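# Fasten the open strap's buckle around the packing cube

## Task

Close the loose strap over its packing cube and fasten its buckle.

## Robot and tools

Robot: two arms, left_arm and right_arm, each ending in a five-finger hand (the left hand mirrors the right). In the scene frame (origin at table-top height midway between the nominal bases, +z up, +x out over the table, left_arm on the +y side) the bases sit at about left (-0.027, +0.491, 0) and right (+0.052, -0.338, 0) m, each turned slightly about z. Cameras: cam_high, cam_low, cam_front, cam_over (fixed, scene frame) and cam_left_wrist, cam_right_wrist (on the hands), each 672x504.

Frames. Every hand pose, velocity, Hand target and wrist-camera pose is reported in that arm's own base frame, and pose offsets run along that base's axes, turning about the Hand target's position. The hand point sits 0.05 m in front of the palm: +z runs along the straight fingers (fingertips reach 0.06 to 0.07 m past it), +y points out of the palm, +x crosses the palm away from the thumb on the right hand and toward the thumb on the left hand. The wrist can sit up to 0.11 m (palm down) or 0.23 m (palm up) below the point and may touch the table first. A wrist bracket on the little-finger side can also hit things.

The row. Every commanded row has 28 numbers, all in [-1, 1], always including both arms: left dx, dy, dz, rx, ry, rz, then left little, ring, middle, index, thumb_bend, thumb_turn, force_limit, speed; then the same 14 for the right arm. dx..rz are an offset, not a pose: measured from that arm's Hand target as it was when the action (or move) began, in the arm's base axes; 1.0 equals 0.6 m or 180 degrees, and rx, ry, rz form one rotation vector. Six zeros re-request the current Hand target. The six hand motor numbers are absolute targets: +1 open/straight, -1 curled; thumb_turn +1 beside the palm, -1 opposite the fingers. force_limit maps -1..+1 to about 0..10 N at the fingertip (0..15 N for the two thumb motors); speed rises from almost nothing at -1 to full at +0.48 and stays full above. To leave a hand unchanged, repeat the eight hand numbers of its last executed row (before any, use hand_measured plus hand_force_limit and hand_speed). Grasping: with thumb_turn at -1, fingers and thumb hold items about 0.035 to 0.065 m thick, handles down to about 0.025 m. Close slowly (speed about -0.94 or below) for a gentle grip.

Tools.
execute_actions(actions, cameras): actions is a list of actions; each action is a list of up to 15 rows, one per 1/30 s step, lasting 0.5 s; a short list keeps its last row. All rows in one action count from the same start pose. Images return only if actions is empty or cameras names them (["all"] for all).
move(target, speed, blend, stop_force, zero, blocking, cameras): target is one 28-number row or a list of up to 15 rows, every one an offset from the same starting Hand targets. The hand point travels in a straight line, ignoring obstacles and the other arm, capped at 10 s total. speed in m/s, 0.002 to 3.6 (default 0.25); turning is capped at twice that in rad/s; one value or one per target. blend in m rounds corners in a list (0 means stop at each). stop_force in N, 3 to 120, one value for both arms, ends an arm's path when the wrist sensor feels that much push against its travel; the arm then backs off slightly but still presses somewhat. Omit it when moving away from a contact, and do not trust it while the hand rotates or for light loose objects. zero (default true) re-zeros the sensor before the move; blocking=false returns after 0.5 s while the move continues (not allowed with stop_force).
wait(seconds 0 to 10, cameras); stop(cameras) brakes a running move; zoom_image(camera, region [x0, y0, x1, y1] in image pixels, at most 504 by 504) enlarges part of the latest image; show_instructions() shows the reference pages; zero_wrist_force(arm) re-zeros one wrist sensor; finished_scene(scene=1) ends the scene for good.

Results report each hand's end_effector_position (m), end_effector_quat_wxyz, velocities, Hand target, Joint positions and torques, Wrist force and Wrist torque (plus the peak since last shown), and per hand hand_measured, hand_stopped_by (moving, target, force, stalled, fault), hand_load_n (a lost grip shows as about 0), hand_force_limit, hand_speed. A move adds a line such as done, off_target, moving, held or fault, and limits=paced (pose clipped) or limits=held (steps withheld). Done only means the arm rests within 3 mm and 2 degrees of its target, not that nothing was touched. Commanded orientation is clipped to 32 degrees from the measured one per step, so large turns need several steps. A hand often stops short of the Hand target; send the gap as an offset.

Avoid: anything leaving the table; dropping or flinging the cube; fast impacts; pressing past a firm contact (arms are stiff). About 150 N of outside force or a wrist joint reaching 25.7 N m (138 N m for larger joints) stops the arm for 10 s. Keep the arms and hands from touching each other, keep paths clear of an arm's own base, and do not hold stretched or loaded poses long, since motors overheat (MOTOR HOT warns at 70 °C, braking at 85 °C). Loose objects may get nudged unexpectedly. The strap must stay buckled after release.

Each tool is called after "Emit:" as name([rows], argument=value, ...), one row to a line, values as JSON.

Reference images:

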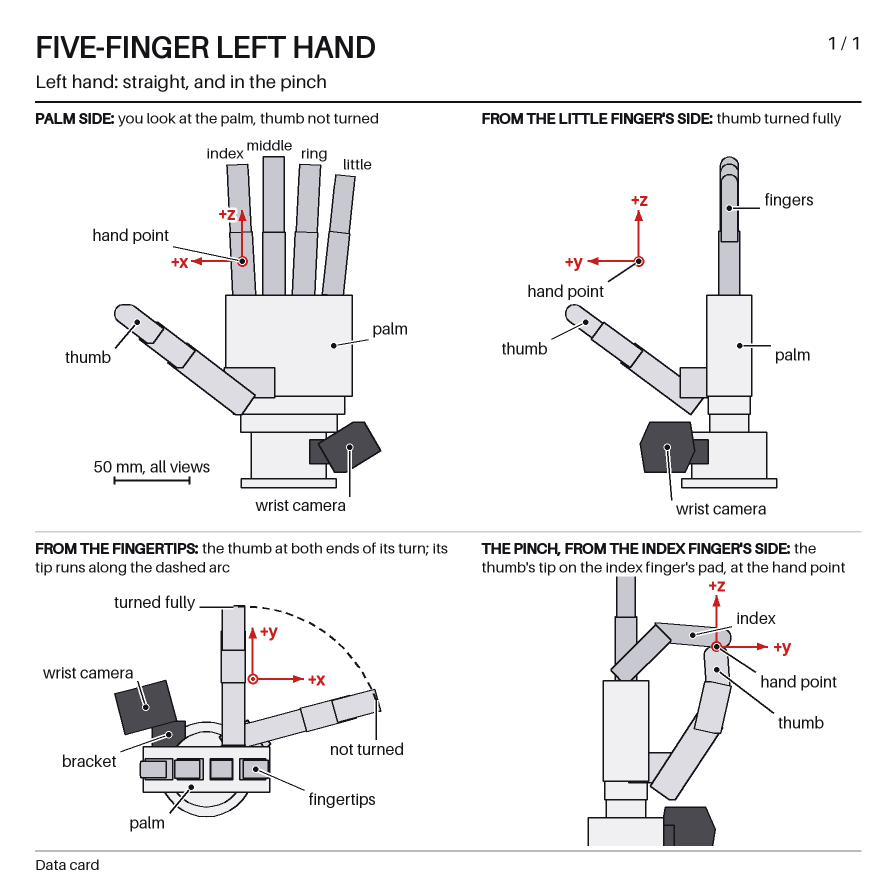

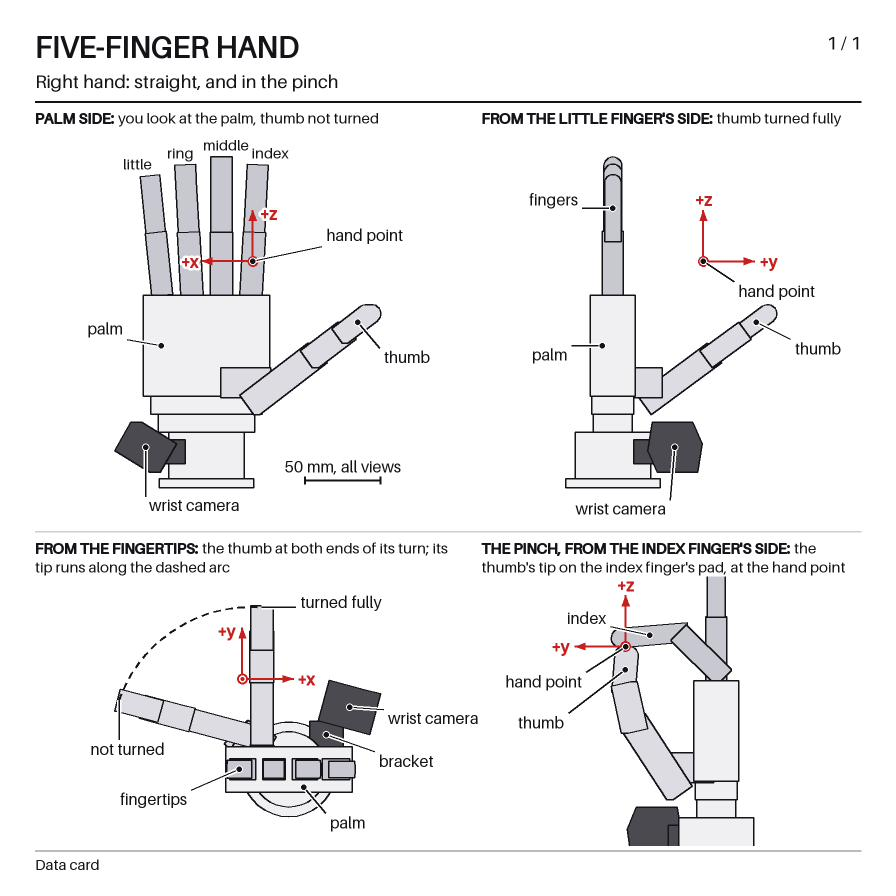

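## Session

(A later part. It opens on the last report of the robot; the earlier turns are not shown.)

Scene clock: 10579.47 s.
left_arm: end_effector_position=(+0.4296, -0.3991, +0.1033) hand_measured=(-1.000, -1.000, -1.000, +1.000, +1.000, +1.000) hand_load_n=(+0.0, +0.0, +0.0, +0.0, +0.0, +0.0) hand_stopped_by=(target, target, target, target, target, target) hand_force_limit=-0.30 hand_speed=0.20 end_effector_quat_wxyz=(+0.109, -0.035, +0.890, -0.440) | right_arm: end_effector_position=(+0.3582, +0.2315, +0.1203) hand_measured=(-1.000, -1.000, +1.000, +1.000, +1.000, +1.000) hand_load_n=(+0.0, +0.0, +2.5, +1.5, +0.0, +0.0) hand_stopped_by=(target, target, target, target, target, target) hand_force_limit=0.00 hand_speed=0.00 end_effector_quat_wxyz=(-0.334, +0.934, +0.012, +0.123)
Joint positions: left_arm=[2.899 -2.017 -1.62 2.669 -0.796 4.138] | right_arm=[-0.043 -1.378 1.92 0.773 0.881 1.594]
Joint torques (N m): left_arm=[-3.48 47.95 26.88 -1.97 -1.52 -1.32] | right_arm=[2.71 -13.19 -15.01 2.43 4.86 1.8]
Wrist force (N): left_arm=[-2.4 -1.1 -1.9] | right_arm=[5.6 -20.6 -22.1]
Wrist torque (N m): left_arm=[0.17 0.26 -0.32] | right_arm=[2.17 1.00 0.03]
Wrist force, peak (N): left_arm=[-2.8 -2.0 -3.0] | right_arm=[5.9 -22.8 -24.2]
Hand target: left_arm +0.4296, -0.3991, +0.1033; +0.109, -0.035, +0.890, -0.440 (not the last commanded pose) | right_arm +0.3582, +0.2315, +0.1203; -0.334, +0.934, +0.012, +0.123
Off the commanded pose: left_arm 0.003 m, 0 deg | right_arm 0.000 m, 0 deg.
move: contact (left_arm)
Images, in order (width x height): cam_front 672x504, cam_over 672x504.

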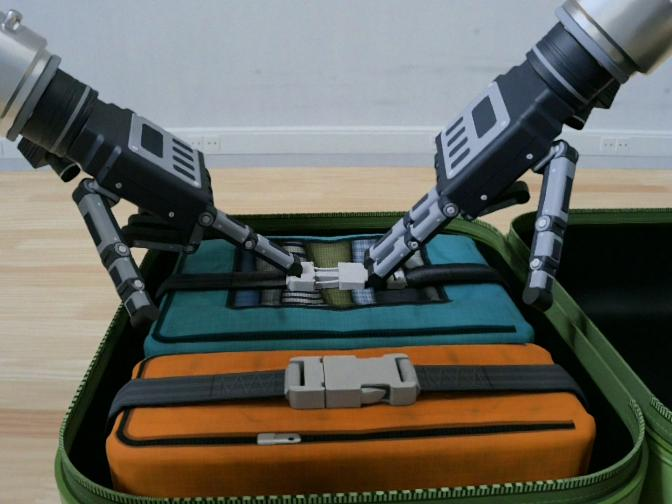

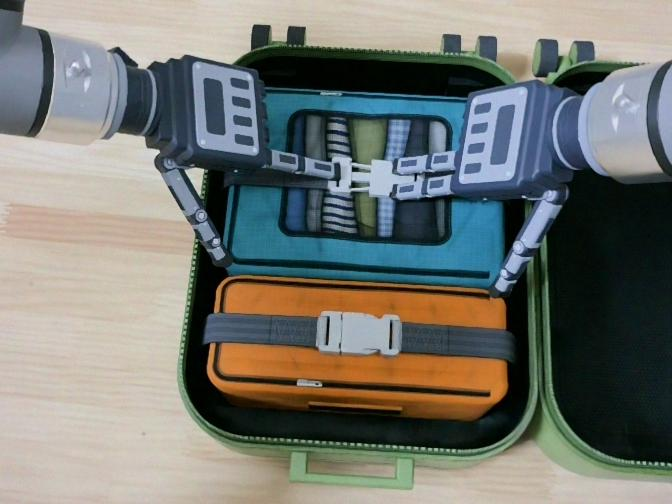

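Emit:
move(target=[0,-0.0042,-0.0007,0,0,0,-1,-1,-1,1,1,1,-0.3,0.2,0,0,0,0,0,0,-1,-1,1,1,1,1,0,0], speed=0.008, cameras=["cam_over","cam_front"])

Emit:
zoom_image(camera="cam_over", region=[305, 145, 385, 205])

Emit:
zoom_image(camera="cam_front", region=[270, 245, 370, 305])

Scene clock: 10588.73 s.
left_arm: end_effector_position=(+0.4296, -0.4017, +0.1029) hand_measured=(-1.000, -1.000, -1.000, +1.000, +1.000, +1.000) hand_load_n=(+0.0, +0.0, +0.0, -1.0, +0.0, +0.0) hand_stopped_by=(target, target, target, target, target, target) hand_force_limit=-0.30 hand_speed=0.20 end_effector_quat_wxyz=(+0.109, -0.035, +0.890, -0.440) | right_arm: end_effector_position=(+0.3582, +0.2315, +0.1203) hand_measured=(-1.000, -1.000, +1.000, +1.000, +1.000, +1.000) hand_load_n=(+0.0, +0.0, +2.0, +1.0, +0.0, -0.5) hand_stopped_by=(target, target, target, target, target, target) hand_force_limit=0.00 hand_speed=0.00 end_effector_quat_wxyz=(-0.334, +0.934, +0.012, +0.123)
Joint positions: left_arm=[2.893 -2.019 -1.616 2.672 -0.799 4.131] | right_arm=[-0.043 -1.378 1.92 0.773 0.881 1.594]
Joint torques (N m): left_arm=[-4.19 23.7 23.66 0.51 -0.8 -0.57] | right_arm=[2.83 -14.67 -14.82 2.42 4.26 1.88]
Wrist force (N): left_arm=[-3.8 2.0 -10.6] | right_arm=[5.7 -12.9 -23.7]
Wrist torque (N m): left_arm=[0.60 0.23 -0.30] | right_arm=[2.07 1.09 0.13]
Wrist force, peak (N): left_arm=[-3.8 1.5 -11.0] | right_arm=[5.7 -21.1 -22.4]
Hand target: left_arm +0.4296, -0.4017, +0.1029; +0.109, -0.035, +0.890, -0.440 | right_arm +0.3582, +0.2315, +0.1203; -0.334, +0.934, +0.012, +0.123
Off the commanded pose: left_arm 0.000 m, 0 deg | right_arm 0.000 m, 0 deg.
move: done
Images, in order (width x height): cam_front 672x504, cam_over 672x504.

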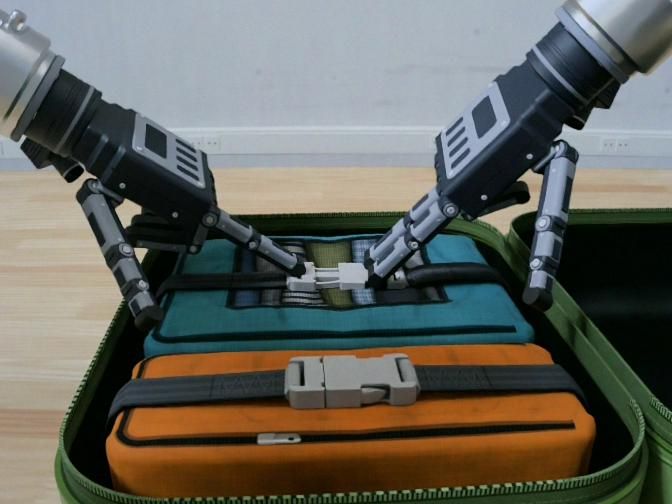

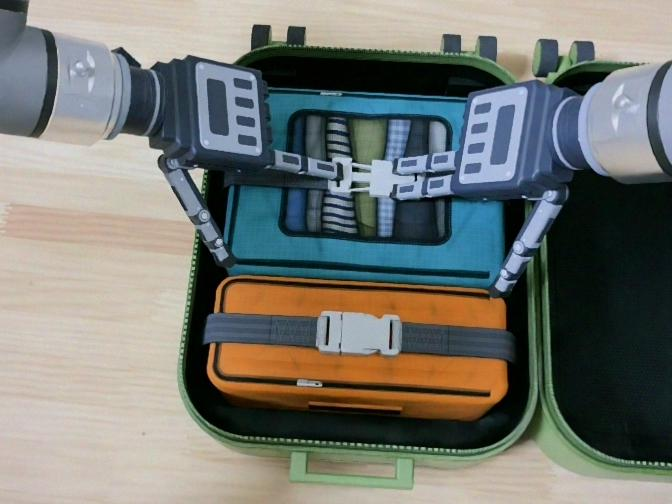

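Scaled by 6.300.

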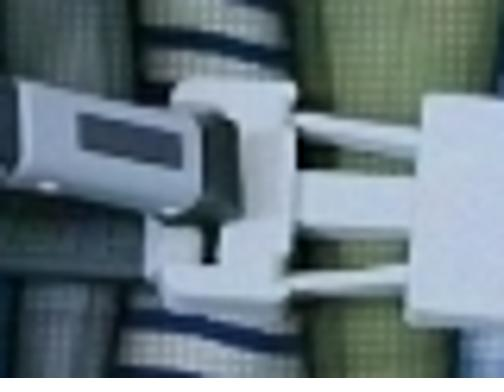

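Scaled by 5.040.

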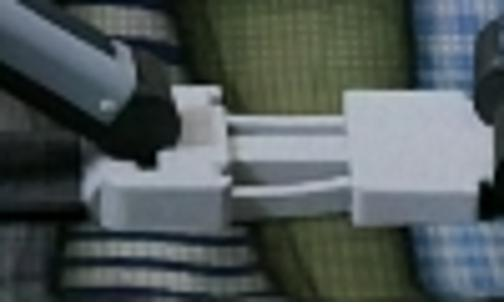

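Emit:
move([
  [0,0.003,0,0,0,0,-1,-1,-1,1,1,1,-0.3,0.2,0,0,0,0,0,0,-1,-1,1,1,1,1,0,0],
  [0,0.003,-0.0033,0,0,0,-1,-1,-1,1,1,1,-0.3,0.2,0,0,0,0,0,0,-1,-1,1,1,1,1,0,0],
  [0,-0.0017,-0.0033,0,0,0,-1,-1,-1,1,1,1,-0.3,0.2,0,0,0,0,0,0,-1,-1,1,1,1,1,0,0],
], speed=0.01, cameras=["cam_over","cam_front"])

Emit:
zoom_image(camera="cam_over", region=[305, 145, 385, 205])

Emit:
zoom_image(camera="cam_front", region=[270, 245, 370, 305])

Scene clock: 10610.67 s.
left_arm: end_effector_position=(+0.4296, -0.4028, +0.1009) hand_measured=(-1.000, -1.000, -1.000, +1.000, +1.000, +1.000) hand_load_n=(+0.0, +0.0, +0.0, +0.5, +0.0, -0.5) hand_stopped_by=(target, target, target, target, target, target) hand_force_limit=-0.30 hand_speed=0.20 end_effector_quat_wxyz=(+0.109, -0.035, +0.890, -0.440) | right_arm: end_effector_position=(+0.3582, +0.2315, +0.1203) hand_measured=(-1.000, -1.000, +1.000, +1.000, +1.000, +1.000) hand_load_n=(+0.0, +0.0, +1.5, +1.0, +0.0, +0.0) hand_stopped_by=(target, target, target, target, target, target) hand_force_limit=0.00 hand_speed=0.00 end_effector_quat_wxyz=(-0.334, +0.934, +0.012, +0.123)
Joint positions: left_arm=[2.891 -2.022 -1.617 2.678 -0.8 4.129] | right_arm=[-0.043 -1.378 1.92 0.773 0.881 1.594]
Joint torques (N m): left_arm=[-2.34 23.8 17.92 0.09 -1.44 0.66] | right_arm=[2.39 -16.05 -14.72 2.33 3.04 1.82]
Wrist force (N): left_arm=[-4.4 -2.1 -16.2] | right_arm=[5.7 -12.1 -22.4]
Wrist torque (N m): left_arm=[1.01 0.20 -0.34] | right_arm=[1.92 1.11 0.14]
Wrist force, peak (N): left_arm=[-4.6 1.7 -18.4] | right_arm=[5.3 -22.0 -21.3]
Hand target: left_arm +0.4296, -0.4027, +0.1009; +0.109, -0.035, +0.890, -0.440 | right_arm +0.3582, +0.2315, +0.1203; -0.334, +0.934, +0.012, +0.123
Off the commanded pose: left_arm 0.000 m, 0 deg | right_arm 0.000 m, 0 deg.
move: done
Images, in order (width x height): cam_front 672x504, cam_over 672x504.

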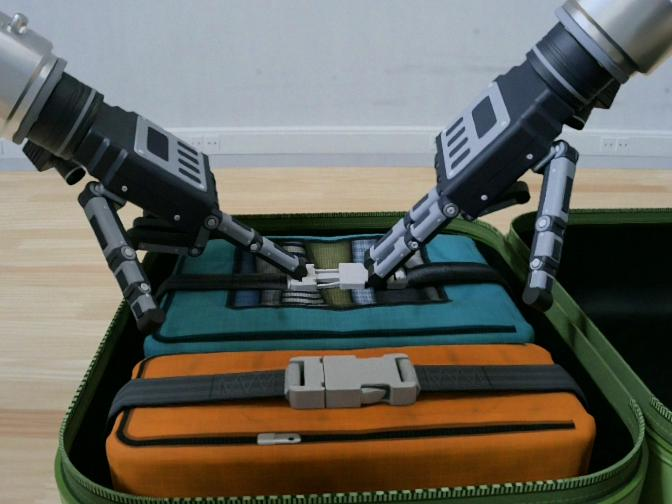

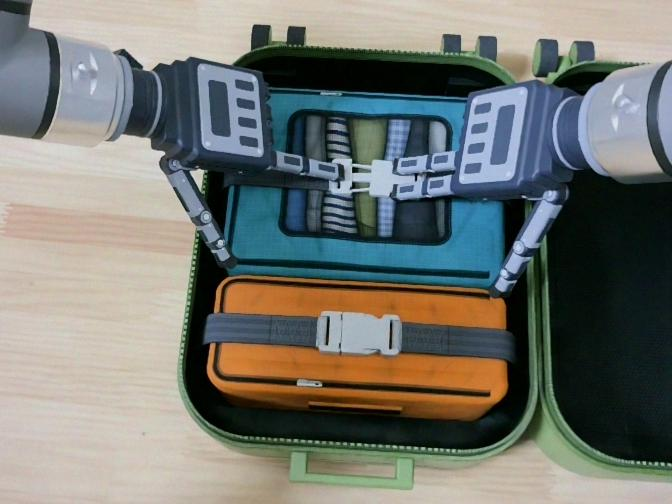

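Scaled by 6.300.

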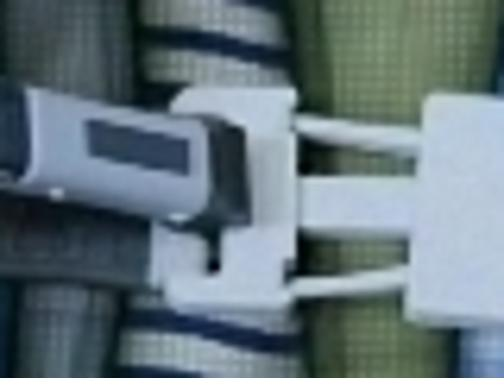

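Scaled by 5.040.

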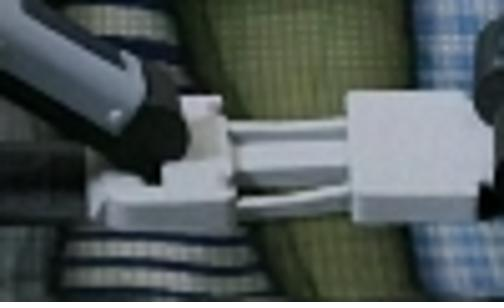

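Emit:
move([
  [0,0.003,0.073,0,0,0,-1,-1,-1,1,1,1,-0.3,0.2,0,0,0,0,0,0,-1,-1,1,1,1,1,0,0],
  [-0.0185,0.0268,0.073,0,0,0,-1,-1,1,1,1,1,-0.3,0.2,0,0,0,0,0,0,-1,-1,1,1,1,1,0,0],
  [-0.0185,0.0268,0.012,0,0,0,-1,-1,1,1,1,1,-0.3,0.2,0,0,0,0,0,0,-1,-1,1,1,1,1,0,0],
], speed=0.06, cameras=["cam_over","cam_front"])

Emit:
zoom_image(camera="cam_over", region=[305, 145, 385, 205])

Emit:
zoom_image(camera="cam_front", region=[270, 245, 370, 305])

Scene clock: 10647.67 s.
left_arm: end_effector_position=(+0.4184, -0.3866, +0.1079) hand_measured=(-1.000, -1.000, +1.000, +1.000, +1.000, +1.000) hand_load_n=(+0.0, +0.0, -0.5, +0.0, +0.0, +0.0) hand_stopped_by=(target, target, target, target, target, target) hand_force_limit=-0.30 hand_speed=0.20 end_effector_quat_wxyz=(+0.109, -0.035, +0.890, -0.440) | right_arm: end_effector_position=(+0.3582, +0.2315, +0.1203) hand_measured=(-1.000, -1.000, +1.000, +1.000, +1.000, +1.000) hand_load_n=(+0.0, +0.0, +3.0, +2.0, +0.0, +0.0) hand_stopped_by=(target, target, target, target, target, target) hand_force_limit=0.00 hand_speed=0.00 end_effector_quat_wxyz=(-0.334, +0.934, +0.012, +0.123)
Joint positions: left_arm=[2.921 -1.981 -1.665 2.66 -0.783 4.163] | right_arm=[-0.043 -1.378 1.92 0.773 0.881 1.594]
Joint torques (N m): left_arm=[-0.99 47.31 28.2 -2.71 -0.64 -1.17] | right_arm=[2.15 -18.03 -14.9 2.16 8.5 1.57]
Wrist force (N): left_arm=[-1.5 1.1 1.8] | right_arm=[6.5 -22.9 -23.1]
Wrist torque (N m): left_arm=[-0.17 0.30 -0.19] | right_arm=[2.40 1.09 0.07]
Wrist force, peak (N): left_arm=[-4.5 -2.2 -16.4] | right_arm=[6.4 -23.4 -23.5]
Hand target: left_arm +0.4185, -0.3866, +0.1081; +0.109, -0.035, +0.890, -0.440 | right_arm +0.3582, +0.2315, +0.1203; -0.334, +0.934, +0.012, +0.123
Off the commanded pose: left_arm 0.000 m, 0 deg | right_arm 0.000 m, 0 deg.
move: done
Images, in order (width x height): cam_front 672x504, cam_over 672x504.

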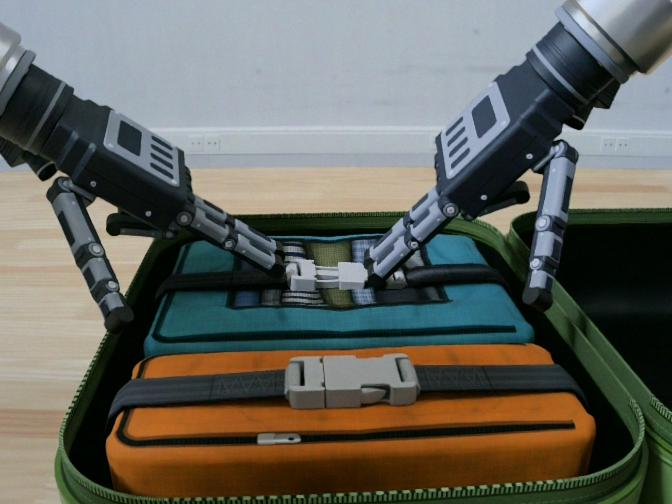

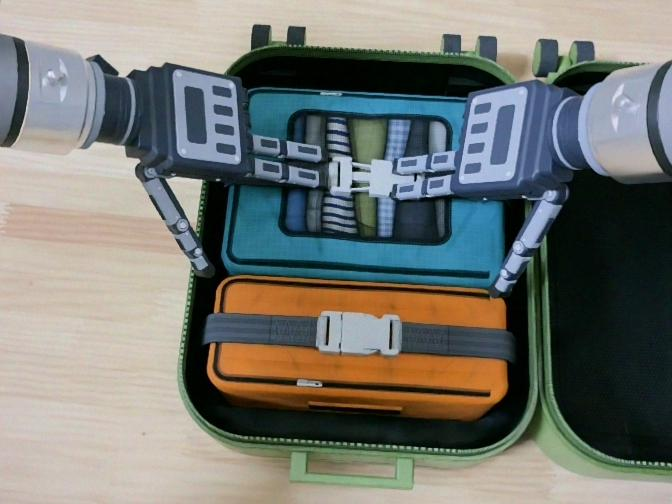

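Scaled by 6.300.

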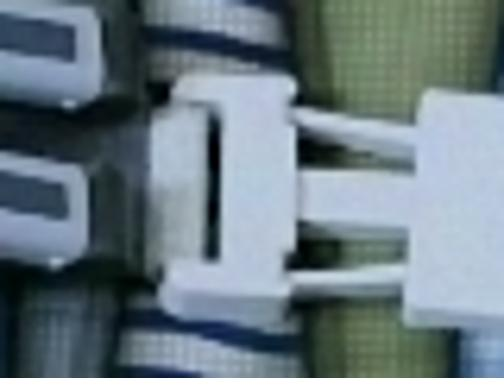

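Scaled by 5.040.

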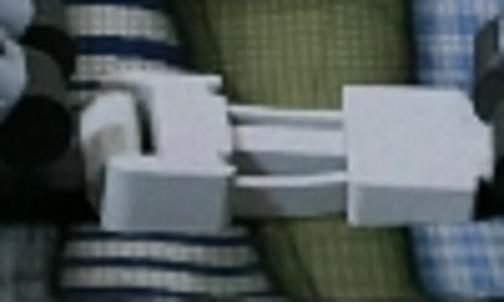

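Emit:
zoom_image(camera="cam_over", region=[295, 140, 345, 200])

Scaled by 8.400.

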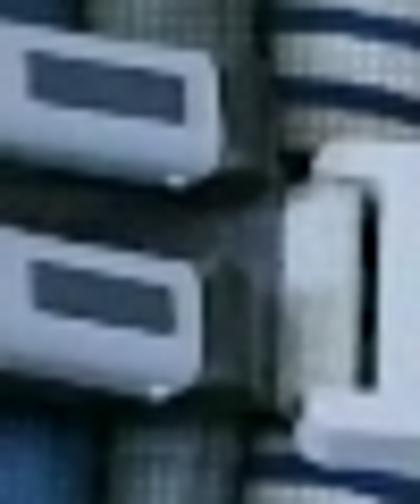

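Emit:
move([
  [-0.0042,0,0,0,0,0,-1,-1,1,1,1,1,-0.3,0.2,0,0,0,0,0,0,-1,-1,1,1,1,1,0,0],
  [-0.0042,0,-0.0135,0,0,0,-1,-1,1,1,1,1,-0.3,0.2,0,0,0,0,0,0,-1,-1,1,1,1,1,0,0],
], speed=0.02, cameras=["cam_over","cam_front"])

Emit:
zoom_image(camera="cam_over", region=[295, 145, 375, 205])

Emit:
zoom_image(camera="cam_front", region=[250, 245, 370, 305])

Scene clock: 10676.13 s.
left_arm: end_effector_position=(+0.4159, -0.3866, +0.0998) hand_measured=(-1.000, -1.000, +1.000, +1.000, +1.000, +1.000) hand_load_n=(+0.0, +0.0, +0.0, +0.0, +0.0, +0.0) hand_stopped_by=(target, target, target, target, target, target) hand_force_limit=-0.30 hand_speed=0.20 end_effector_quat_wxyz=(+0.109, -0.035, +0.890, -0.440) end_effector_velocity=(-0.001, +0.000, +0.000) end_effector_angular_velocity=(+0.002, +0.004, +0.000) | right_arm: end_effector_position=(+0.3582, +0.2315, +0.1203) hand_measured=(-1.000, -1.000, +1.000, +1.000, +1.000, +1.000) hand_load_n=(+0.0, +0.0, +2.5, +2.0, +0.0, +0.0) hand_stopped_by=(target, target, target, target, target, target) hand_force_limit=0.00 hand_speed=0.00 end_effector_quat_wxyz=(-0.334, +0.934, +0.012, +0.123)
Joint positions: left_arm=[2.92 -1.985 -1.682 2.682 -0.784 4.162] | right_arm=[-0.043 -1.378 1.92 0.773 0.881 1.594]
Joint velocities: left_arm=[0 0 0 -0.005 -0.001 0] | right_arm=[within noise]
Joint torques (N m): left_arm=[0.16 41.79 21.51 -2.93 -1 0.49] | right_arm=[2.03 -19.61 -14.82 2.26 8.34 1.1]
Wrist force (N): left_arm=[-2.3 0.1 0.5] | right_arm=[5.8 -22.8 -22.7]
Wrist torque (N m): left_arm=[0.01 0.25 -0.19] | right_arm=[2.36 1.07 0.04]
Wrist force, peak (N): left_arm=[-1.7 1.3 2.2] | right_arm=[6.5 -23.4 -23.6]
Hand target: left_arm +0.4160, -0.3866, +0.1000; +0.109, -0.035, +0.890, -0.440 | right_arm +0.3582, +0.2315, +0.1203; -0.334, +0.934, +0.012, +0.123
Off the commanded pose: left_arm 0.000 m, 0 deg | right_arm 0.000 m, 0 deg.
move: done
Images, in order (width x height): cam_front 672x504, cam_over 672x504.

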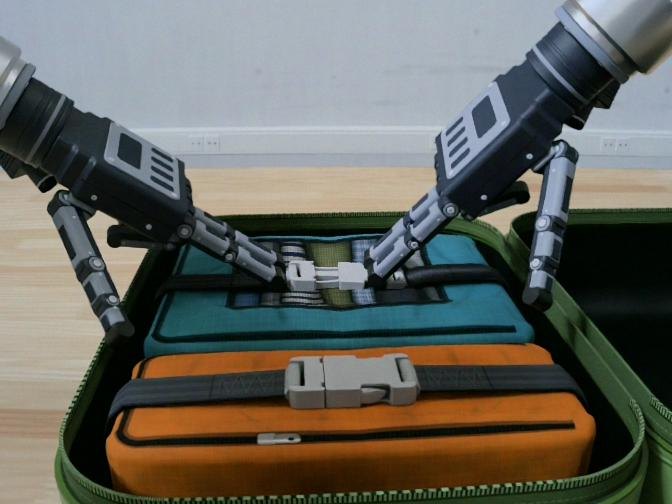

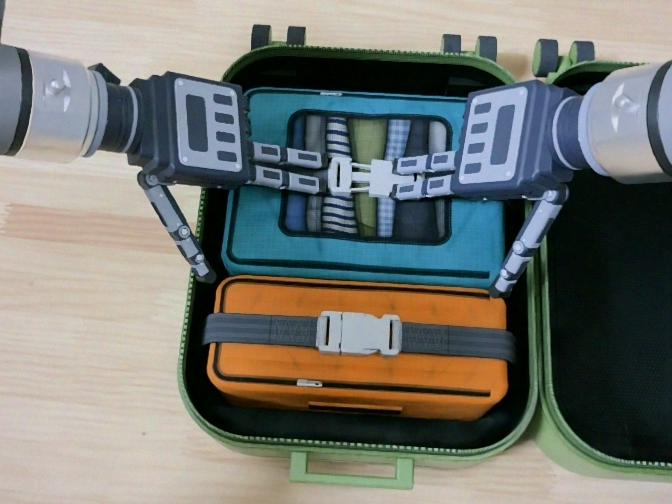

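Scaled by 6.300.

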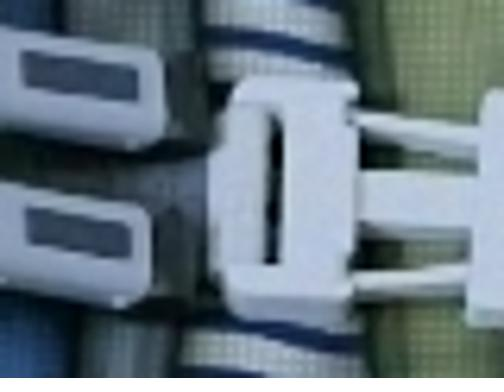

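Scaled by 4.200.

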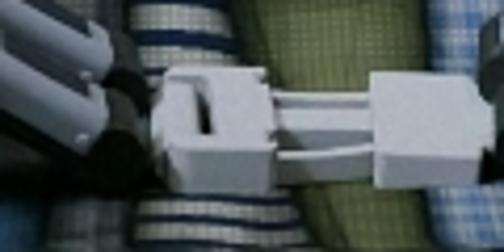

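Emit:
move(target=[-0.0005,-0.0042,-0.0003,0,0,0,-1,-1,1,1,1,1,-0.3,0.2,0,0,0,0,0,0,-1,-1,1,1,1,1,0,0], speed=0.008, cameras=["cam_over","cam_front"])

Emit:
zoom_image(camera="cam_over", region=[295, 145, 375, 205])

Emit:
zoom_image(camera="cam_front", region=[250, 245, 370, 305])

Scene clock: 10700.87 s.
left_arm: end_effector_position=(+0.4157, -0.3892, +0.0998) hand_measured=(-1.000, -1.000, +1.000, +1.000, +1.000, +1.000) hand_load_n=(+0.0, +0.0, -0.5, +0.0, +0.0, -0.5) hand_stopped_by=(target, target, target, target, target, target) hand_force_limit=-0.30 hand_speed=0.20 end_effector_quat_wxyz=(+0.109, -0.035, +0.890, -0.440) | right_arm: end_effector_position=(+0.3582, +0.2315, +0.1203) hand_measured=(-1.000, -1.000, +1.000, +1.000, +1.000, +1.000) hand_load_n=(+0.0, +0.0, +2.5, +1.5, +0.0, +0.0) hand_stopped_by=(target, target, target, target, target, target) hand_force_limit=0.00 hand_speed=0.00 end_effector_quat_wxyz=(-0.334, +0.934, +0.012, +0.123)
Joint positions: left_arm=[2.914 -1.986 -1.679 2.686 -0.787 4.155] | right_arm=[-0.043 -1.378 1.92 0.773 0.881 1.594]
Joint torques (N m): left_arm=[-1.51 23.92 24.17 -0.23 -0.89 -0.23] | right_arm=[1.52 -21.51 -14.82 2.16 7.46 0.74]
Wrist force (N): left_arm=[-3.2 0.9 -3.5] | right_arm=[6.4 -20.6 -24.5]
Wrist torque (N m): left_arm=[0.10 0.16 -0.25] | right_arm=[2.32 1.14 0.09]
Wrist force, peak (N): left_arm=[-3.2 0.9 -3.5] | right_arm=[6.6 -22.6 -23.8]
Hand target: left_arm +0.4157, -0.3891, +0.0998; +0.109, -0.035, +0.890, -0.440 | right_arm +0.3582, +0.2315, +0.1203; -0.334, +0.934, +0.012, +0.123
Off the commanded pose: left_arm 0.000 m, 0 deg | right_arm 0.000 m, 0 deg.
move: done
Images, in order (width x height): cam_front 672x504, cam_over 672x504.

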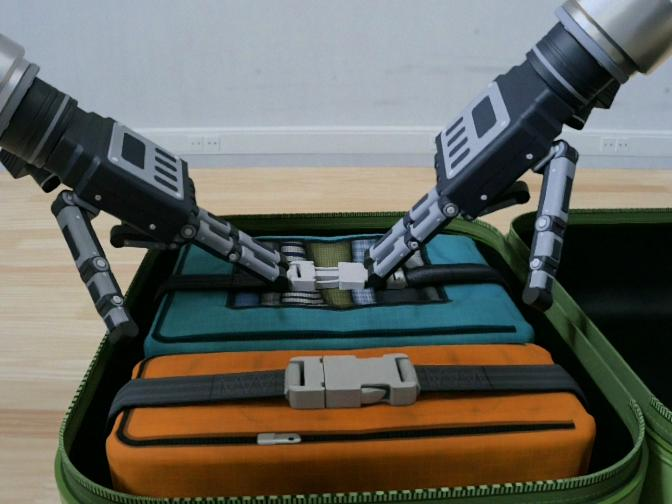

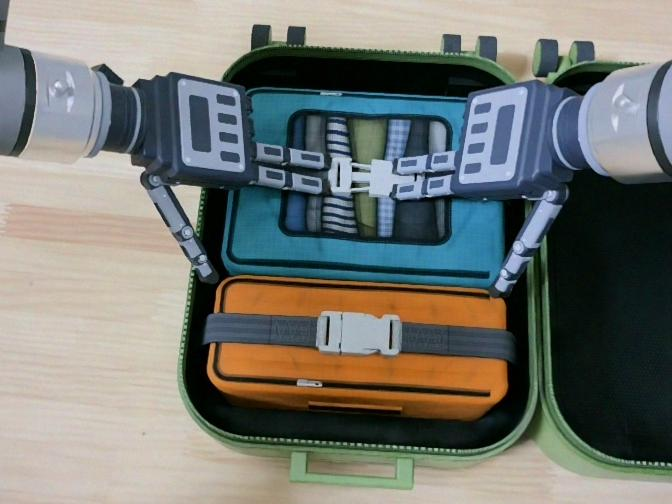

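Scaled by 6.300.

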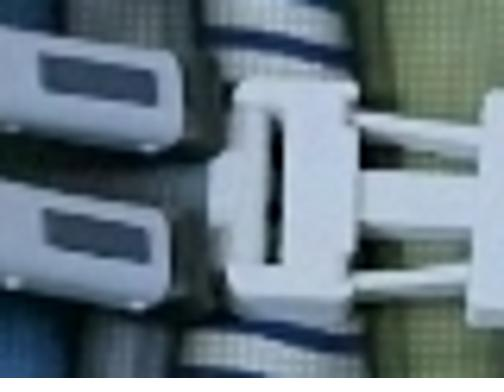

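Scaled by 4.200.

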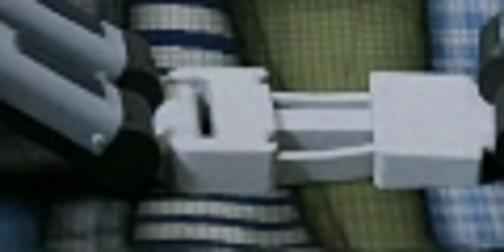

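Emit:
move([
  [0,0,-0.0018,0,0,0,-1,-1,1,1,1,1,-0.3,0.2,0,0,0,0,0,0,-1,-1,1,1,1,1,0,0],
  [0,-0.0037,-0.0023,0,0,0,-1,-1,1,1,1,1,-0.3,0.2,0,0,0,0,0,0,-1,-1,1,1,1,1,0,0],
], speed=0.008, cameras=["cam_over","cam_front"])

Emit:
zoom_image(camera="cam_over", region=[295, 145, 375, 205])

Emit:
zoom_image(camera="cam_front", region=[250, 245, 370, 305])

Scene clock: 10709.83 s.
left_arm: end_effector_position=(+0.4157, -0.3914, +0.0984) hand_measured=(-1.000, -1.000, +1.000, +1.000, +1.000, +1.000) hand_load_n=(+0.0, +0.0, -4.5, +0.0, +0.0, -0.5) hand_stopped_by=(target, target, target, target, target, target) hand_force_limit=-0.30 hand_speed=0.20 end_effector_quat_wxyz=(+0.109, -0.035, +0.890, -0.440) | right_arm: end_effector_position=(+0.3582, +0.2315, +0.1203) hand_measured=(-1.000, -1.000, +1.000, +1.000, +1.000, +1.000) hand_load_n=(+0.0, +0.0, +1.5, +1.0, +0.0, +0.0) hand_stopped_by=(target, target, target, target, target, target) hand_force_limit=0.00 hand_speed=0.00 end_effector_quat_wxyz=(-0.334, +0.934, +0.012, +0.123)
Joint positions: left_arm=[2.909 -1.99 -1.677 2.691 -0.79 4.149] | right_arm=[-0.043 -1.378 1.92 0.773 0.881 1.594]
Joint torques (N m): left_arm=[-4.4 24.64 22.98 -0.29 1.12 0.1] | right_arm=[1.11 -22.4 -14.56 2.01 4.4 0.43]
Wrist force (N): left_arm=[-5.4 4.2 -12.4] | right_arm=[5.1 -12.1 -25.7]
Wrist torque (N m): left_arm=[0.54 -0.19 -0.43] | right_arm=[2.13 1.07 0.13]
Wrist force, peak (N): left_arm=[-5.5 4.5 -13.1] | right_arm=[6.5 -21.0 -24.4]
Hand target: left_arm +0.4157, -0.3913, +0.0984; +0.109, -0.035, +0.890, -0.440 | right_arm +0.3582, +0.2315, +0.1203; -0.334, +0.934, +0.012, +0.123
Off the commanded pose: left_arm 0.000 m, 0 deg | right_arm 0.000 m, 0 deg.
move: done
Images, in order (width x height): cam_front 672x504, cam_over 672x504.

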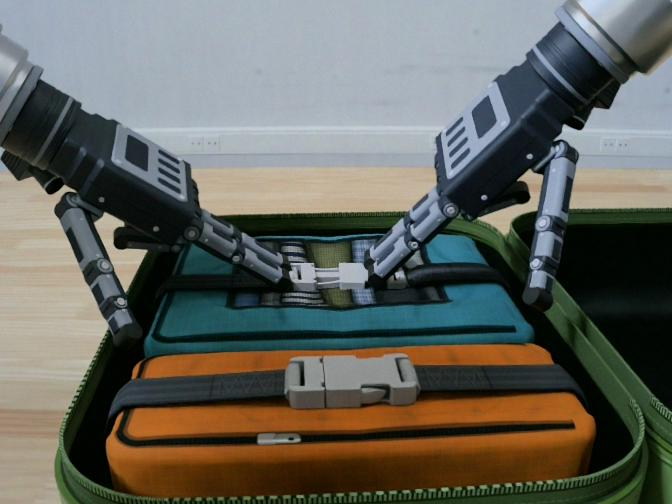

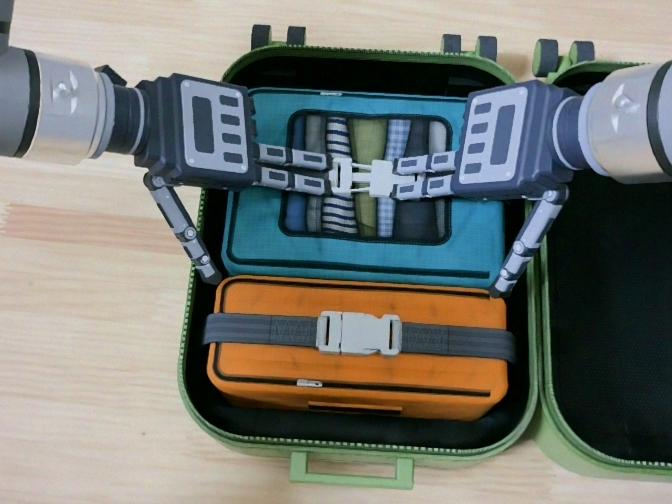

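Scaled by 6.300.

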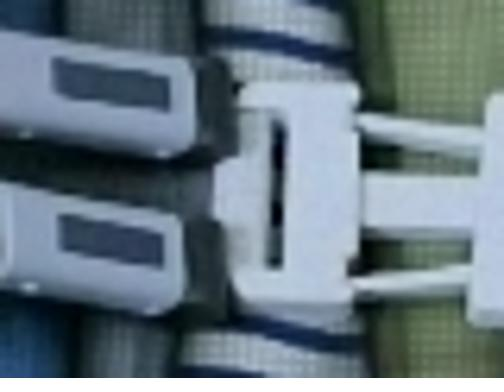

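Scaled by 4.200.

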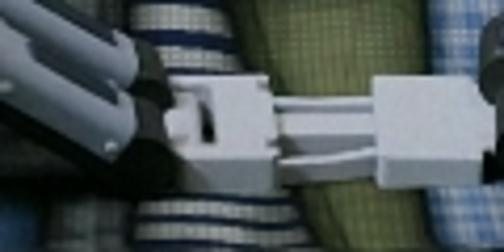

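Emit:
move(target=[0,-0.003,-0.0012,0,0,0,-1,-1,1,1,1,1,-0.3,0.2,0,0,0,0,0,0,-1,-1,1,1,1,1,0,0], speed=0.008, cameras=["cam_over","cam_front"])

Emit:
zoom_image(camera="cam_over", region=[295, 145, 375, 205])

Emit:
zoom_image(camera="cam_front", region=[250, 245, 370, 305])

Scene clock: 10719.97 s.
left_arm: end_effector_position=(+0.4157, -0.3932, +0.0977) hand_measured=(-1.000, -1.000, +1.000, +1.000, +1.000, +1.000) hand_load_n=(+0.0, +0.0, -6.0, -2.0, +0.0, +0.0) hand_stopped_by=(target, target, target, target, target, target) hand_force_limit=-0.30 hand_speed=0.20 end_effector_quat_wxyz=(+0.109, -0.035, +0.890, -0.440) | right_arm: end_effector_position=(+0.3582, +0.2315, +0.1203) hand_measured=(-1.000, -1.000, +1.000, +1.000, +1.000, +1.000) hand_load_n=(+0.0, +0.5, +1.0, +0.5, +0.0, +0.0) hand_stopped_by=(target, target, target, target, target, target) hand_force_limit=0.00 hand_speed=0.00 end_effector_quat_wxyz=(-0.334, +0.934, +0.012, +0.123)
Joint positions: left_arm=[2.905 -1.992 -1.675 2.695 -0.793 4.144] | right_arm=[-0.043 -1.378 1.92 0.773 0.881 1.594]
Joint torques (N m): left_arm=[-9.73 21.45 24.88 0.18 0.98 -0.71] | right_arm=[0.93 -24.01 -14.93 1.85 1.16 0.2]
Wrist force (N): left_arm=[-7.6 6.8 -19.5] | right_arm=[5.7 -8.7 -29.0]
Wrist torque (N m): left_arm=[0.82 -0.36 -0.59] | right_arm=[2.19 1.07 0.20]
Wrist force, peak (N): left_arm=[-7.6 6.8 -19.5] | right_arm=[5.7 -8.7 -29.0]
Hand target: left_arm +0.4157, -0.3931, +0.0977; +0.109, -0.035, +0.890, -0.440 | right_arm +0.3582, +0.2315, +0.1203; -0.334, +0.934, +0.012, +0.123
Off the commanded pose: left_arm 0.000 m, 0 deg | right_arm 0.000 m, 0 deg.
move: done
Images, in order (width x height): cam_front 672x504, cam_over 672x504.

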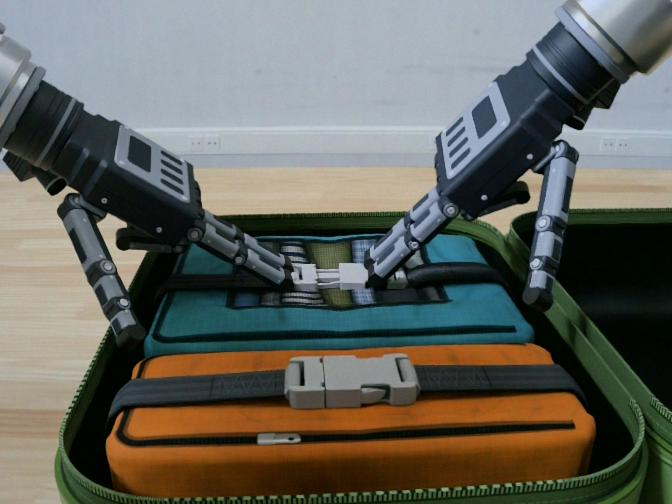

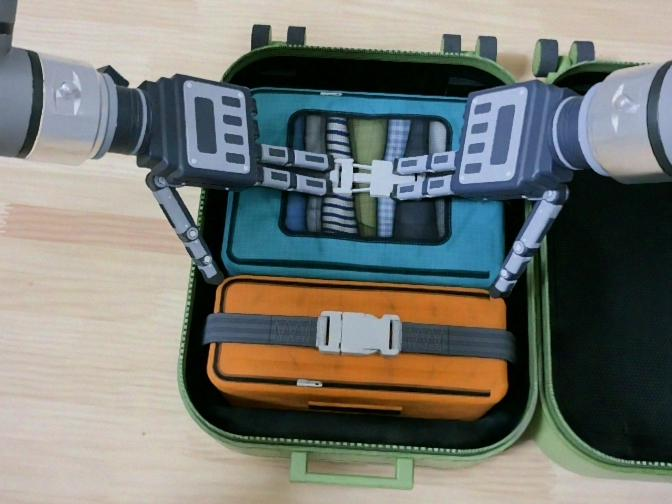

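Scaled by 6.300.

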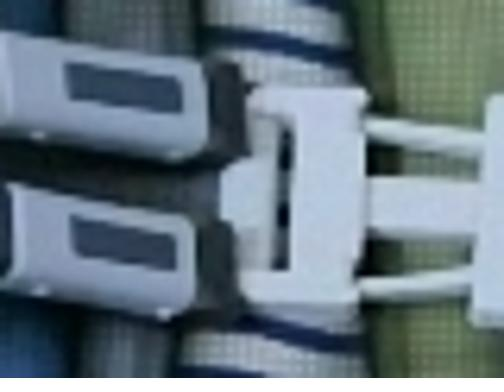

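Scaled by 4.200.

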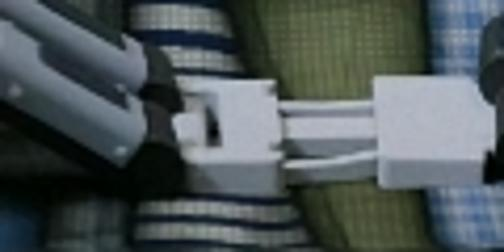

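Emit:
move(target=[0,-0.0035,-0.0008,0,0,0,-1,-1,1,1,1,1,-0.3,0.2,0,0,0,0,0,0,-1,-1,1,1,1,1,0,0], speed=0.008, cameras=["cam_over","cam_front"])

Emit:
zoom_image(camera="cam_over", region=[305, 145, 385, 205])

Emit:
zoom_image(camera="cam_front", region=[250, 245, 370, 305])

Scene clock: 10731.67 s.
left_arm: end_effector_position=(+0.4157, -0.3953, +0.0972) hand_measured=(-1.000, -1.000, +1.000, +1.000, +1.000, +1.000) hand_load_n=(+0.0, +0.0, -5.5, -1.5, +0.0, +0.0) hand_stopped_by=(target, target, target, target, target, target) hand_force_limit=-0.30 hand_speed=0.20 end_effector_quat_wxyz=(+0.109, -0.035, +0.890, -0.440) | right_arm: end_effector_position=(+0.3582, +0.2315, +0.1203) hand_measured=(-1.000, -1.000, +1.000, +1.000, +1.000, +1.000) hand_load_n=(+0.0, +0.0, +1.5, +0.5, +0.0, -0.5) hand_stopped_by=(target, target, target, target, target, target) hand_force_limit=0.00 hand_speed=0.00 end_effector_quat_wxyz=(-0.334, +0.934, +0.012, +0.123)
Joint positions: left_arm=[2.9 -1.994 -1.673 2.698 -0.795 4.139] | right_arm=[-0.043 -1.378 1.92 0.773 0.881 1.594]
Joint torques (N m): left_arm=[-8.72 21.05 23.94 0.19 0.8 -0.75] | right_arm=[0.58 -24.98 -14.44 1.84 1.05 -0.07]
Wrist force (N): left_arm=[-7.4 6.8 -20.0] | right_arm=[5.2 -9.2 -28.3]
Wrist torque (N m): left_arm=[0.90 -0.42 -0.57] | right_arm=[2.20 1.03 0.16]
Wrist force, peak (N): left_arm=[-7.4 6.8 -20.0] | right_arm=[5.5 -8.7 -29.2]
Hand target: left_arm +0.4157, -0.3952, +0.0972; +0.109, -0.035, +0.890, -0.440 | right_arm +0.3582, +0.2315, +0.1203; -0.334, +0.934, +0.012, +0.123
Off the commanded pose: left_arm 0.000 m, 0 deg | right_arm 0.000 m, 0 deg.
move: done
Images, in order (width x height): cam_front 672x504, cam_over 672x504.

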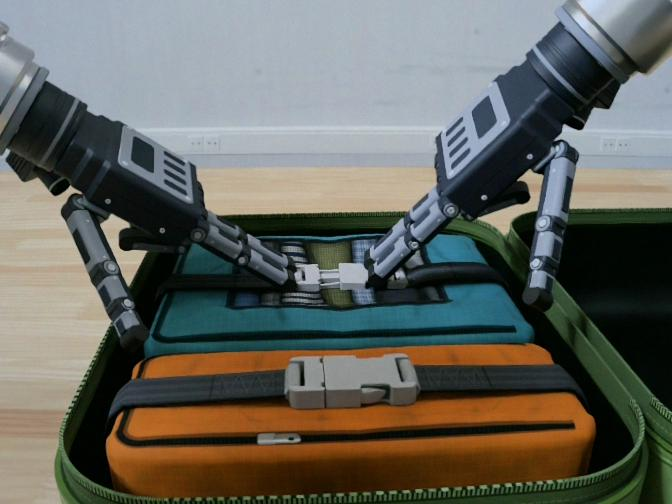

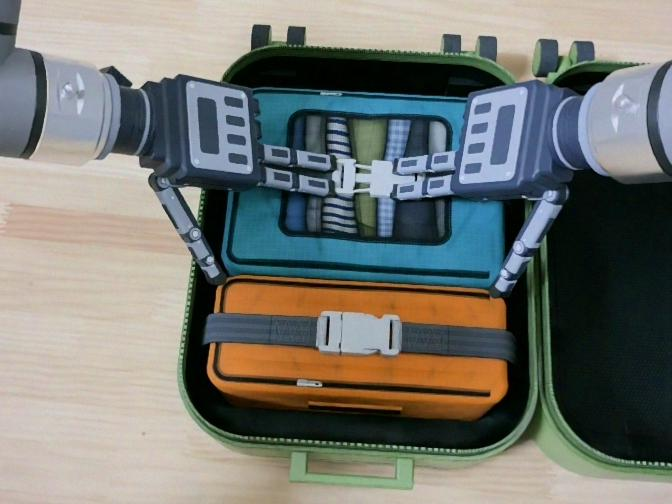

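Scaled by 6.300.

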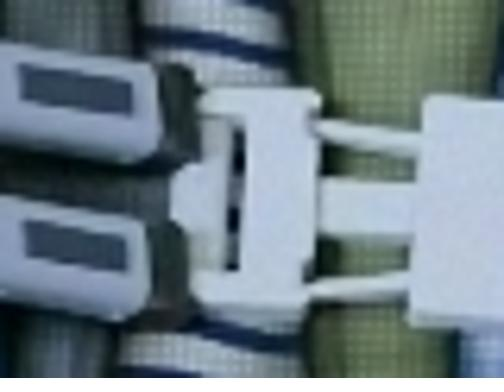

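Scaled by 4.200.

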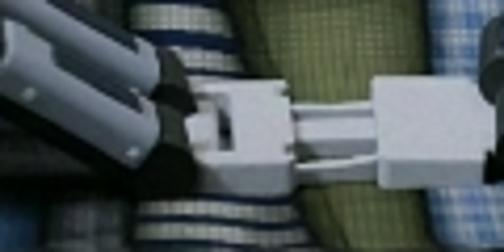

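Emit:
move(target=[0,-0.005,-0.0008,0,0,0,-1,-1,1,1,1,1,-0.3,0.2,0,0,0,0,0,0,-1,-1,1,1,1,1,0,0], speed=0.008, cameras=["cam_over","cam_front"])

Emit:
zoom_image(camera="cam_over", region=[305, 145, 385, 205])

Emit:
zoom_image(camera="cam_front", region=[270, 245, 390, 305])

Scene clock: 10741.03 s.
left_arm: end_effector_position=(+0.4157, -0.3983, +0.0968) hand_measured=(-1.000, -1.000, +1.000, +1.000, +1.000, +1.000) hand_load_n=(+0.0, +0.0, -5.5, -2.0, +0.0, +0.0) hand_stopped_by=(target, target, target, target, target, target) hand_force_limit=-0.30 hand_speed=0.20 end_effector_quat_wxyz=(+0.109, -0.035, +0.890, -0.440) | right_arm: end_effector_position=(+0.3582, +0.2315, +0.1203) hand_measured=(-1.000, -1.000, +1.000, +1.000, +1.000, +1.000) hand_load_n=(+0.0, +0.0, +1.5, +0.5, +0.0, -0.5) hand_stopped_by=(target, target, target, target, target, target) hand_force_limit=0.00 hand_speed=0.00 end_effector_quat_wxyz=(-0.334, +0.934, +0.012, +0.123)
Joint positions: left_arm=[2.893 -1.996 -1.668 2.702 -0.799 4.131] | right_arm=[-0.043 -1.378 1.92 0.773 0.881 1.594]
Joint torques (N m): left_arm=[-8.53 22.3 20.96 0.5 1.23 -0.22] | right_arm=[1.02 -25.51 -15.48 1.83 1.01 -0.4]
Wrist force (N): left_arm=[-7.8 6.8 -21.6] | right_arm=[5.0 -9.4 -28.4]
Wrist torque (N m): left_arm=[0.99 -0.41 -0.59] | right_arm=[2.23 1.07 0.14]
Wrist force, peak (N): left_arm=[-7.9 6.1 -21.9] | right_arm=[5.1 -9.7 -29.1]
Hand target: left_arm +0.4157, -0.3982, +0.0968; +0.109, -0.035, +0.890, -0.440 | right_arm +0.3582, +0.2315, +0.1203; -0.334, +0.934, +0.012, +0.123
Off the commanded pose: left_arm 0.000 m, 0 deg | right_arm 0.000 m, 0 deg.
move: done
Images, in order (width x height): cam_front 672x504, cam_over 672x504.

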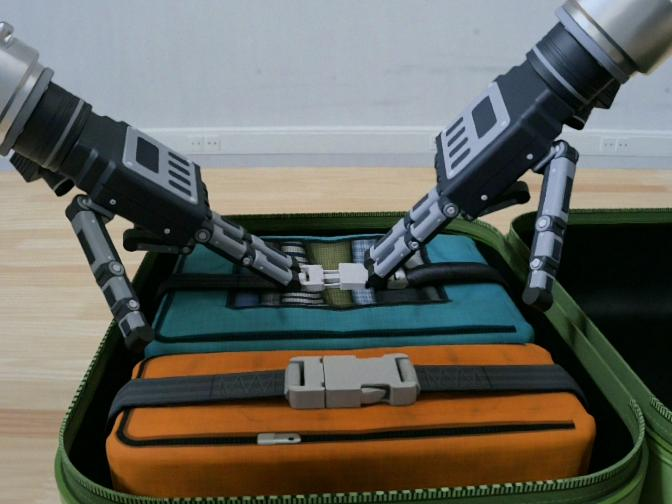

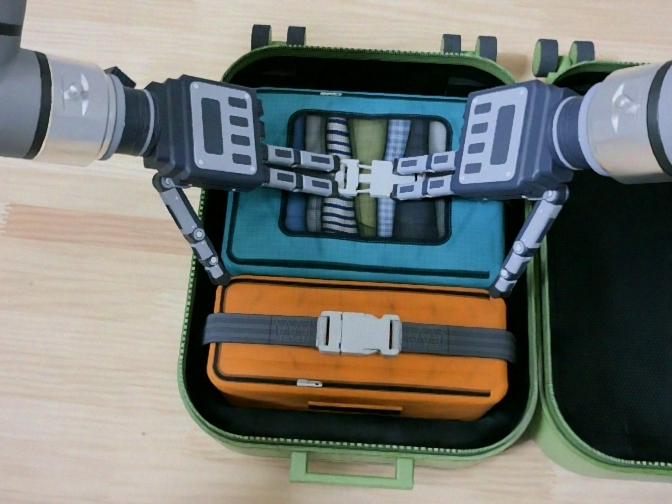

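Scaled by 6.300.

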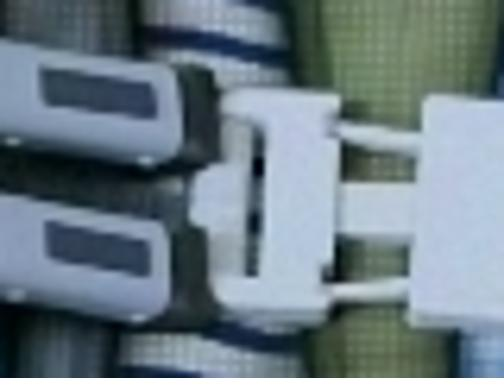

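Scaled by 4.200.

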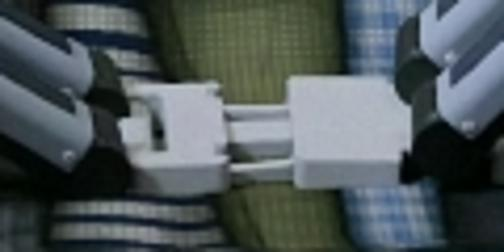

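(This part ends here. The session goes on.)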